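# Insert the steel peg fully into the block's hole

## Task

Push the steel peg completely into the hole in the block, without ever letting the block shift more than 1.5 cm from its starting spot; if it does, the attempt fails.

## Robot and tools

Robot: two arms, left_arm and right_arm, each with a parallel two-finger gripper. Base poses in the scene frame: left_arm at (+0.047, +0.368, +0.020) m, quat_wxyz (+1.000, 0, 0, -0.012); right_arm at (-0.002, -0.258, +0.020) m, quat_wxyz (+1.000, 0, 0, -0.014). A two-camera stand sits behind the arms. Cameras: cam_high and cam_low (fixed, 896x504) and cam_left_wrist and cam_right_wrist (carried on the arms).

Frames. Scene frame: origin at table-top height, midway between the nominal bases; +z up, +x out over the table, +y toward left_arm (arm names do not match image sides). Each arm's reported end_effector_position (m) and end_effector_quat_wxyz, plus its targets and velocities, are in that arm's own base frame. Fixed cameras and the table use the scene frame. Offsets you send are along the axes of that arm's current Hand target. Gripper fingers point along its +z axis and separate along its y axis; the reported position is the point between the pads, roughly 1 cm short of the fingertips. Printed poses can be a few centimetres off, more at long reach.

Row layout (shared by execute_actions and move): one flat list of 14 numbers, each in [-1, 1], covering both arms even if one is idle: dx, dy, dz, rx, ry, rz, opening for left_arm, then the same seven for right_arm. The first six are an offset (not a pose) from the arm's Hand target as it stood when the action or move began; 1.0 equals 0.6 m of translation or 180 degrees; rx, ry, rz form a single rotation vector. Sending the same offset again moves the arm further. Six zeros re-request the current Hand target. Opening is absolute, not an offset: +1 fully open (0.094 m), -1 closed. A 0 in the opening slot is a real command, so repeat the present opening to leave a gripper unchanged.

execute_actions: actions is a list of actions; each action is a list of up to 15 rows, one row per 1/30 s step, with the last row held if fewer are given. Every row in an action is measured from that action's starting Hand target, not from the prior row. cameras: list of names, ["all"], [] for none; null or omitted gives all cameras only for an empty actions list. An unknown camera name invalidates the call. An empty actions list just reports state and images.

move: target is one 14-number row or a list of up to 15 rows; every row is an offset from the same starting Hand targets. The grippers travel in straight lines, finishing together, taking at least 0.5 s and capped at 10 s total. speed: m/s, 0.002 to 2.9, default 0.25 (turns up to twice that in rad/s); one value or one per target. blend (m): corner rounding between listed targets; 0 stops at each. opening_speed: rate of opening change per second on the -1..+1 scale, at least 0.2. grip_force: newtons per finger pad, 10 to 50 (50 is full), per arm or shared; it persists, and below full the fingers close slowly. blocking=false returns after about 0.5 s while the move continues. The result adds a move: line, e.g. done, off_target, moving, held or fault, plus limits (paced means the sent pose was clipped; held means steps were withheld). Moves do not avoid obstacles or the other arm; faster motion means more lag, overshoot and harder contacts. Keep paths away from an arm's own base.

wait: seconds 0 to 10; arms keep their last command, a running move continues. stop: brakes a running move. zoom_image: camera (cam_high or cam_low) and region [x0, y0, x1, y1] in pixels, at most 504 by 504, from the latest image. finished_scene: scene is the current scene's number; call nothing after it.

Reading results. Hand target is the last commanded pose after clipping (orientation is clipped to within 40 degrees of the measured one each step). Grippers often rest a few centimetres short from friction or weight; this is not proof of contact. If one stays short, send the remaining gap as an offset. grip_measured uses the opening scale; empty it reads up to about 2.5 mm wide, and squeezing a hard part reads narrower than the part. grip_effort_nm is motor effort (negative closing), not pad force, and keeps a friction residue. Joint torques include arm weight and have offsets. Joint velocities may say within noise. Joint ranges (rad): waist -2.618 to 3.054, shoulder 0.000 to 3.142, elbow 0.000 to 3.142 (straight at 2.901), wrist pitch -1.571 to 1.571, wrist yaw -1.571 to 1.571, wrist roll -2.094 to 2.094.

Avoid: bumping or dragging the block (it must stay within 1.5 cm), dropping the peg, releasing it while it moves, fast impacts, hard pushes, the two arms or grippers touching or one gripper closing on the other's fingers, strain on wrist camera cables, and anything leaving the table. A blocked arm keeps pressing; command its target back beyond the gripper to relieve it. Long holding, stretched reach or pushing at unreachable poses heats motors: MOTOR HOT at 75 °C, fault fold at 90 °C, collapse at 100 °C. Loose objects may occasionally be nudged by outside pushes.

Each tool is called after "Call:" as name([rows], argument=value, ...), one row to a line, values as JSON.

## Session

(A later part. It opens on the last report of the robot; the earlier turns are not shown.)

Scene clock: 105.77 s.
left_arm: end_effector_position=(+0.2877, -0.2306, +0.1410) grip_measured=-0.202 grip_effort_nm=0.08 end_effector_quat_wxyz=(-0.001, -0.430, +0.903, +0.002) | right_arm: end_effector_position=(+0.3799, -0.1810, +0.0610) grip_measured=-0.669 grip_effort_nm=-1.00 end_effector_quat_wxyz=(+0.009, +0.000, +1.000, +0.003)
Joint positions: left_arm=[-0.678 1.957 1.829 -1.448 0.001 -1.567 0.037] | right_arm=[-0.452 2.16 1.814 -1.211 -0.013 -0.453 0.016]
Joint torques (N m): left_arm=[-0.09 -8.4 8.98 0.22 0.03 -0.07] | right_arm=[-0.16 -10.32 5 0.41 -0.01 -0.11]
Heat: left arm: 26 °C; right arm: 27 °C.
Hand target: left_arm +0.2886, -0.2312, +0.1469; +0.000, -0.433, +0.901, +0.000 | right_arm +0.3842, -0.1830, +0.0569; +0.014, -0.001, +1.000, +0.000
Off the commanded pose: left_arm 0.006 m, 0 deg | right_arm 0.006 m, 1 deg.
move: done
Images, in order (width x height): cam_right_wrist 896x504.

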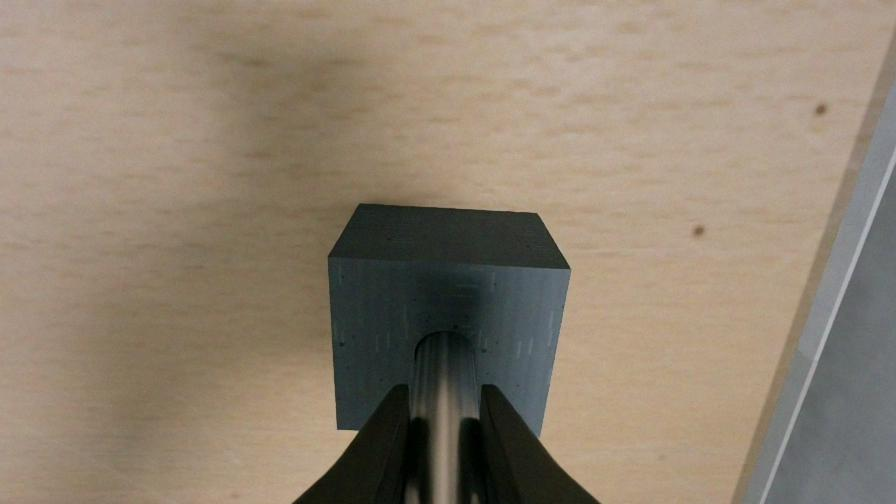

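Call:
move(target=[0, 0, 0, 0, 0, 0, -0.2, 0.001, 0.001, 0.0367, 0, 0, 0, -0.9], cameras=["cam_right_wrist", "cam_low"], speed=0.05)

Call:
zoom_image(camera="cam_low", region=[455, 230, 505, 280])

Scene clock: 107.80 s.
left_arm: end_effector_position=(+0.2877, -0.2306, +0.1410) grip_measured=-0.202 grip_effort_nm=0.08 end_effector_quat_wxyz=(-0.001, -0.430, +0.903, +0.002) | right_arm: end_effector_position=(+0.3799, -0.1810, +0.0371) grip_measured=-0.669 grip_effort_nm=-1.00 end_effector_quat_wxyz=(+0.008, +0.000, +1.000, +0.003)
Joint positions: left_arm=[-0.678 1.957 1.829 -1.448 0.001 -1.567 0.037] | right_arm=[-0.452 2.178 1.746 -1.128 -0.013 -0.453 0.016]
Joint torques (N m): left_arm=[-0.08 -8.39 8.96 0.22 0.03 -0.06] | right_arm=[0.42 -10.51 4.96 0.4 0.02 -0.03]
Heat: left arm: 26 °C; right arm: 27 °C.
Hand target: left_arm +0.2886, -0.2312, +0.1469; +0.000, -0.433, +0.901, +0.000 | right_arm +0.3841, -0.1823, +0.0347; +0.013, -0.001, +1.000, +0.000
Off the commanded pose: left_arm 0.006 m, 0 deg | right_arm 0.005 m, 1 deg.
move: done
Images, in order (width x height): cam_low 896x504, cam_right_wrist 896x504.

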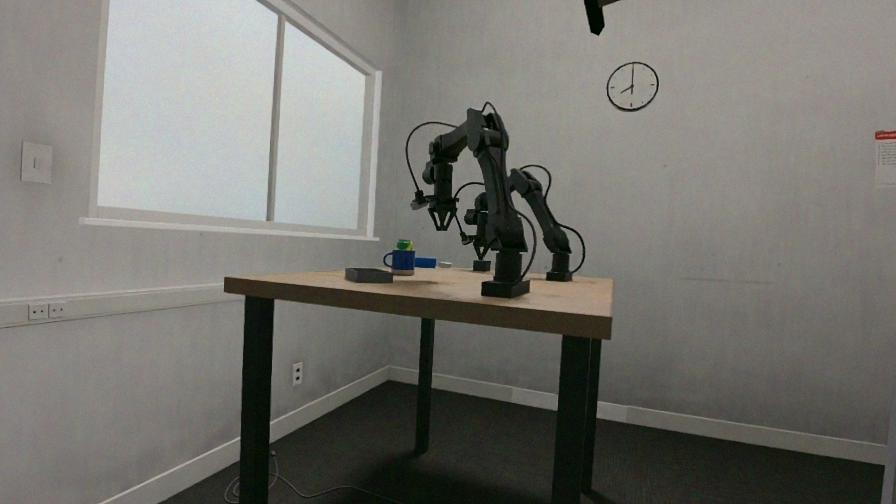

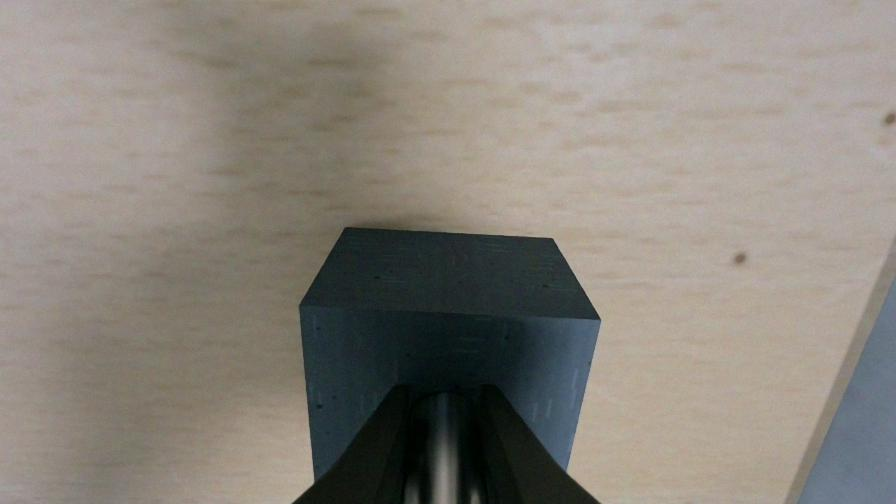

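Scaled by 10.080.

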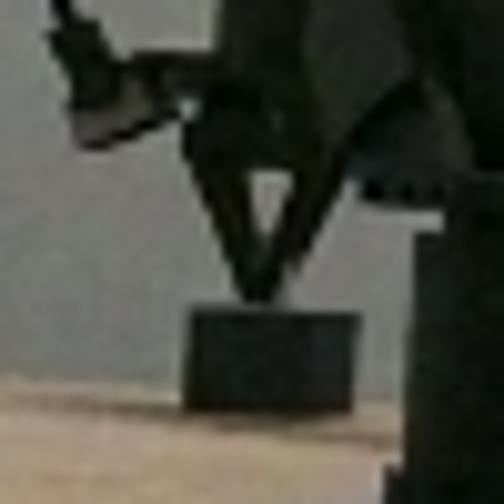

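Call:
move(target=[0, 0, 0, 0, 0, 0, -0.2, 0, 0, 0.0083, 0, 0, 0, -0.9], cameras=["cam_low"], speed=0.03)

Call:
zoom_image(camera="cam_low", region=[455, 230, 505, 280])

Scene clock: 110.03 s.
left_arm: end_effector_position=(+0.2877, -0.2306, +0.1410) grip_measured=-0.202 grip_effort_nm=0.09 end_effector_quat_wxyz=(-0.001, -0.430, +0.903, +0.002) | right_arm: end_effector_position=(+0.3799, -0.1810, +0.0345) grip_measured=-0.669 grip_effort_nm=-1.00 end_effector_quat_wxyz=(+0.009, +0.000, +1.000, +0.003)
Joint positions: left_arm=[-0.678 1.957 1.829 -1.448 0.001 -1.567 0.037] | right_arm=[-0.452 2.178 1.736 -1.116 -0.013 -0.453 0.016]
Joint torques (N m): left_arm=[-0.09 -8.4 8.98 0.22 0.03 -0.06] | right_arm=[0.29 -10.26 4.78 0.47 -0.04 -0.07]
Heat: left arm: 26 °C; right arm: 27 °C.
Hand target: left_arm +0.2886, -0.2312, +0.1469; +0.000, -0.433, +0.901, +0.000 | right_arm +0.3842, -0.1823, +0.0298; +0.013, -0.001, +1.000, +0.000
Off the commanded pose: left_arm 0.006 m, 0 deg | right_arm 0.007 m, 1 deg.
move: done
Images, in order (width x height): cam_low 896x504.

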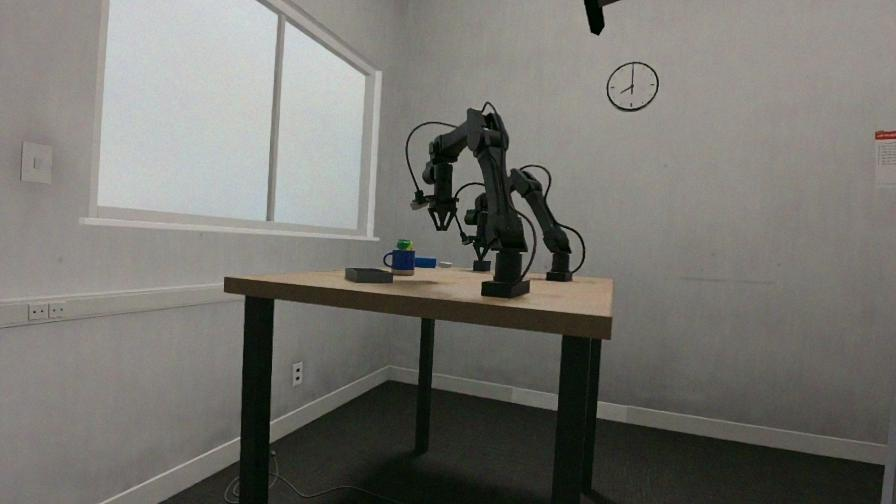

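Scaled by 10.080.

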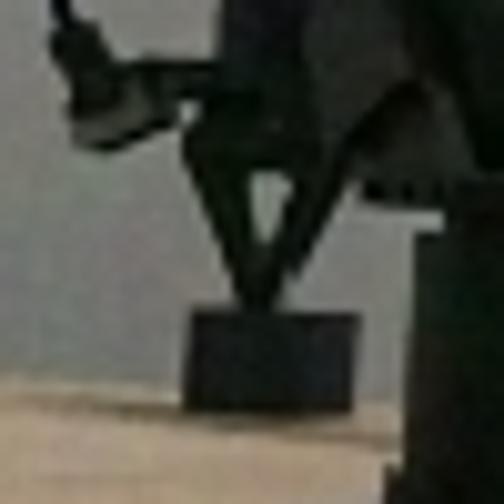

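Call:
move([
  [0, 0, 0, 0, 0, 0, -0.2, 0, 0, -0.003, 0, 0, 0, -0.25],
  [0, 0, 0, 0, 0, 0, -0.2, 0, 0, -0.1333, 0, 0, 0, -0.25],
], cameras=["cam_right_wrist", "cam_low"], speed=[0.1, 0.2], opening_speed=0.8)

Call:
zoom_image(camera="cam_low", region=[455, 230, 505, 280])

Call:
zoom_image(camera="cam_right_wrist", region=[330, 200, 570, 440])

Scene clock: 115.10 s.
left_arm: end_effector_position=(+0.2877, -0.2306, +0.1410) grip_measured=-0.202 grip_effort_nm=0.08 end_effector_quat_wxyz=(-0.001, -0.430, +0.903, +0.002) | right_arm: end_effector_position=(+0.3779, -0.1801, +0.0944) grip_measured=-0.251 grip_effort_nm=0.11 end_effector_quat_wxyz=(-0.004, +0.000, +1.000, +0.009)
Joint positions: left_arm=[-0.678 1.957 1.829 -1.448 0.001 -1.567 0.037] | right_arm=[-0.452 2.178 1.975 -1.383 -0.012 -0.453 0.035]
Joint torques (N m): left_arm=[-0.06 -8.4 8.99 0.21 0.03 -0.06] | right_arm=[0.13 -13.16 6.93 0.11 0.01 -0.12]
Heat: left arm: 26 °C; right arm: 27 °C.
Hand target: left_arm +0.2886, -0.2312, +0.1469; +0.000, -0.433, +0.901, +0.000 | right_arm +0.3821, -0.1824, +0.1098; +0.013, -0.001, +1.000, +0.000
Off the commanded pose: left_arm 0.006 m, 0 deg | right_arm 0.016 m, 2 deg.
move: off_target (right_arm)
Images, in order (width x height): cam_low 896x504, cam_right_wrist 896x504.

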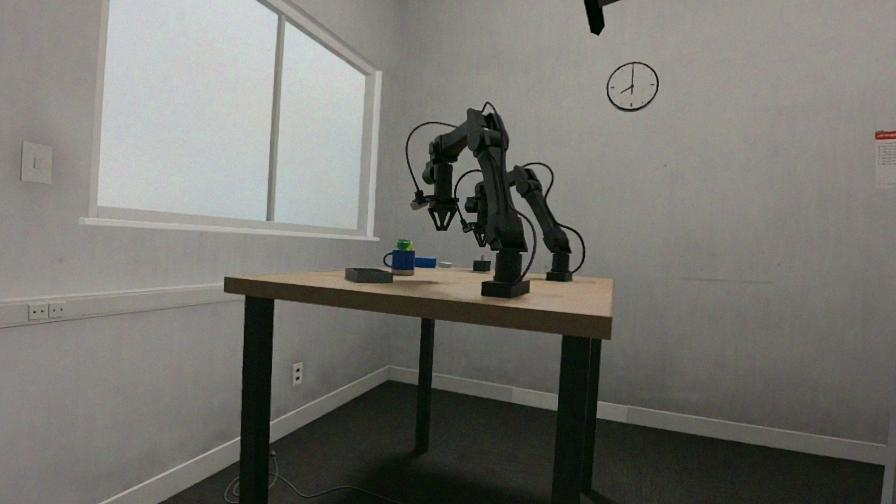

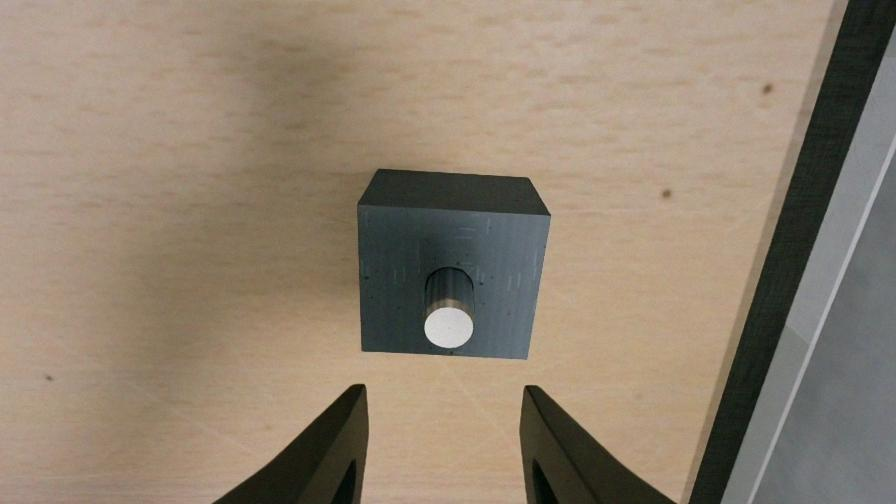

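Scaled by 10.080.

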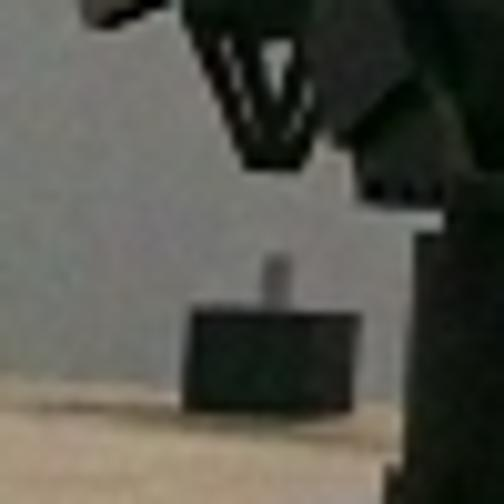

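Scaled by 2.100.

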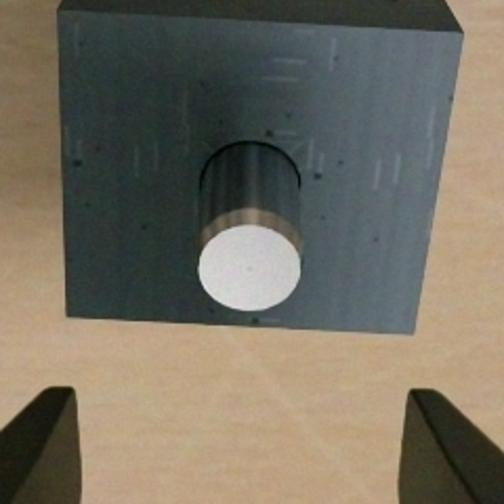

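Call:
move([
  [0, 0, 0, 0, 0, 0, -0.2, 0, 0, 0, 0, 0, 0, -0.98],
  [0, 0, 0, 0, 0, 0, -0.2, -0.0008, 0.0005, 0.0747, 0, 0, 0, -0.98],
  [0, 0, 0, 0, 0, 0, -0.2, -0.0002, 0.0005, 0.103, 0, 0, 0, -0.98],
], cameras=["cam_right_wrist", "cam_low"], speed=[0.1, 0.15, 0.03])

Call:
zoom_image(camera="cam_low", region=[455, 230, 505, 280])

Scene clock: 125.73 s.
left_arm: end_effector_position=(+0.2877, -0.2306, +0.1410) grip_measured=-0.202 grip_effort_nm=0.08 end_effector_quat_wxyz=(-0.001, -0.430, +0.903, +0.002) | right_arm: end_effector_position=(+0.3802, -0.1812, +0.0564) grip_measured=-0.974 grip_effort_nm=-0.28 end_effector_quat_wxyz=(+0.007, +0.000, +1.000, +0.004)
Joint positions: left_arm=[-0.678 1.957 1.829 -1.448 0.001 -1.567 0.037] | right_arm=[-0.452 2.168 1.809 -1.202 -0.012 -0.453 0.001]
Joint torques (N m): left_arm=[-0.08 -8.39 8.98 0.22 0.03 -0.06] | right_arm=[0.42 -10.71 3.03 0.62 -0.04 -0.02]
Heat: left arm: 26 °C; right arm: 28 °C.
Hand target: left_arm +0.2886, -0.2312, +0.1469; +0.000, -0.433, +0.901, +0.000 | right_arm +0.3838, -0.1821, +0.0480; +0.013, -0.001, +1.000, +0.000
Off the commanded pose: left_arm 0.006 m, 0 deg | right_arm 0.009 m, 1 deg.
move: done
Images, in order (width x height): cam_low 896x504, cam_right_wrist 896x504.

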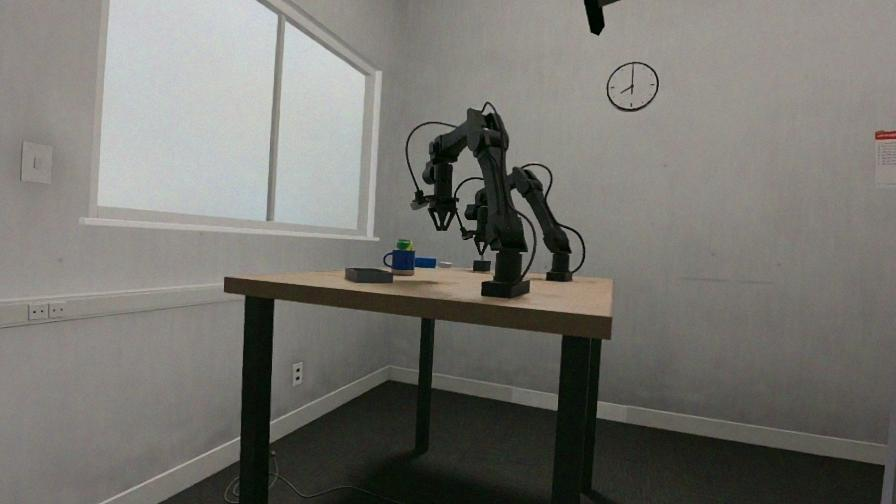

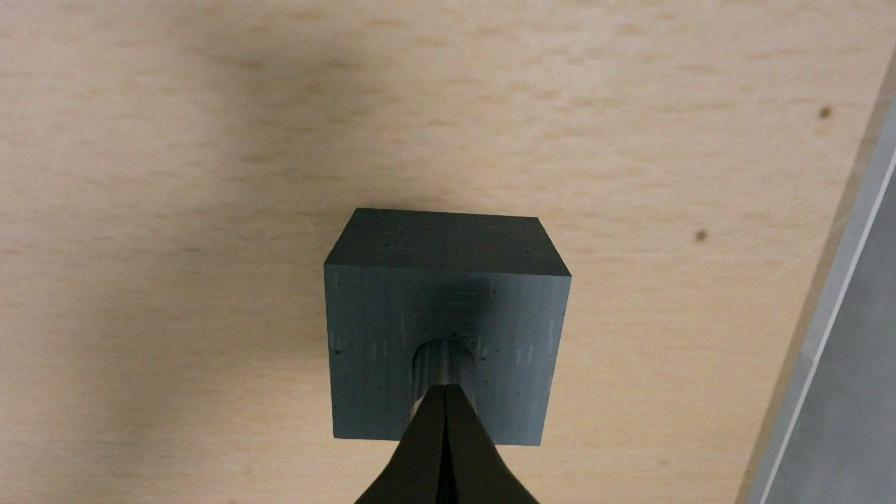

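Scaled by 10.080.

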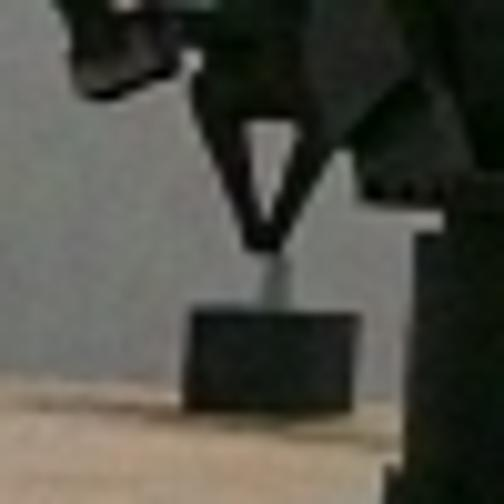

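Call:
move([
  [0, 0, 0, 0, 0, 0, -0.2, 0, 0, 0.0133, 0, 0, 0, -0.98],
  [0, 0, 0, 0, 0, 0, -0.2, 0, 0, -0.1, 0, 0, 0, -0.98],
], cameras=["cam_low"], speed=[0.05, 0.2])

Call:
zoom_image(camera="cam_low", region=[455, 230, 505, 280])

Scene clock: 130.13 s.
left_arm: end_effector_position=(+0.2877, -0.2306, +0.1410) grip_measured=-0.202 grip_effort_nm=0.09 end_effector_quat_wxyz=(-0.001, -0.430, +0.903, +0.002) | right_arm: end_effector_position=(+0.3785, -0.1804, +0.1012) grip_measured=-0.974 grip_effort_nm=-0.28 end_effector_quat_wxyz=(+0.006, +0.000, +1.000, +0.004)
Joint positions: left_arm=[-0.678 1.957 1.829 -1.448 0.001 -1.567 0.037] | right_arm=[-0.452 2.157 1.969 -1.377 -0.012 -0.453 0.001]
Joint torques (N m): left_arm=[-0.06 -8.4 8.98 0.22 0.03 -0.07] | right_arm=[0.09 -11.04 6.83 0.17 0.02 -0.01]
Heat: left arm: 26 °C; right arm: 28 °C.
Hand target: left_arm +0.2886, -0.2312, +0.1469; +0.000, -0.433, +0.901, +0.000 | right_arm +0.3823, -0.1820, +0.1080; +0.014, -0.001, +1.000, +0.000
Off the commanded pose: left_arm 0.006 m, 0 deg | right_arm 0.008 m, 1 deg.
move: done
Images, in order (width x height): cam_low 896x504.

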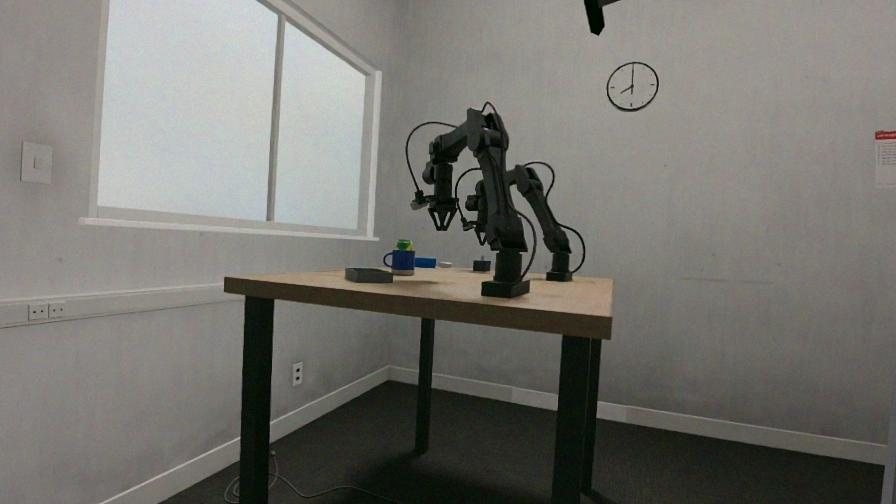

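Scaled by 10.080.

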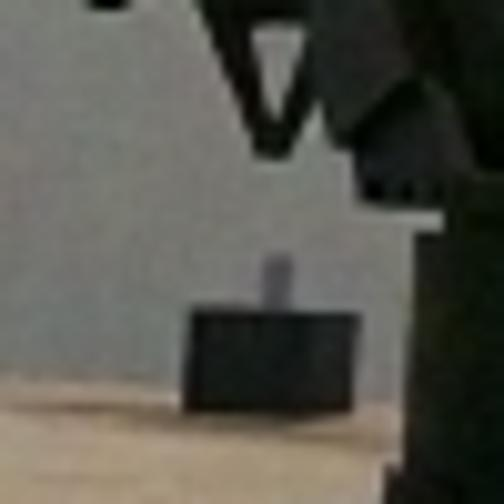

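Extra pushing didn't move the peg, so it is seated at the bottom of the hole. The block hasn't moved and both arms are clear.

Call:
finished_scene(scene=2)

The scene is finished: the task was done.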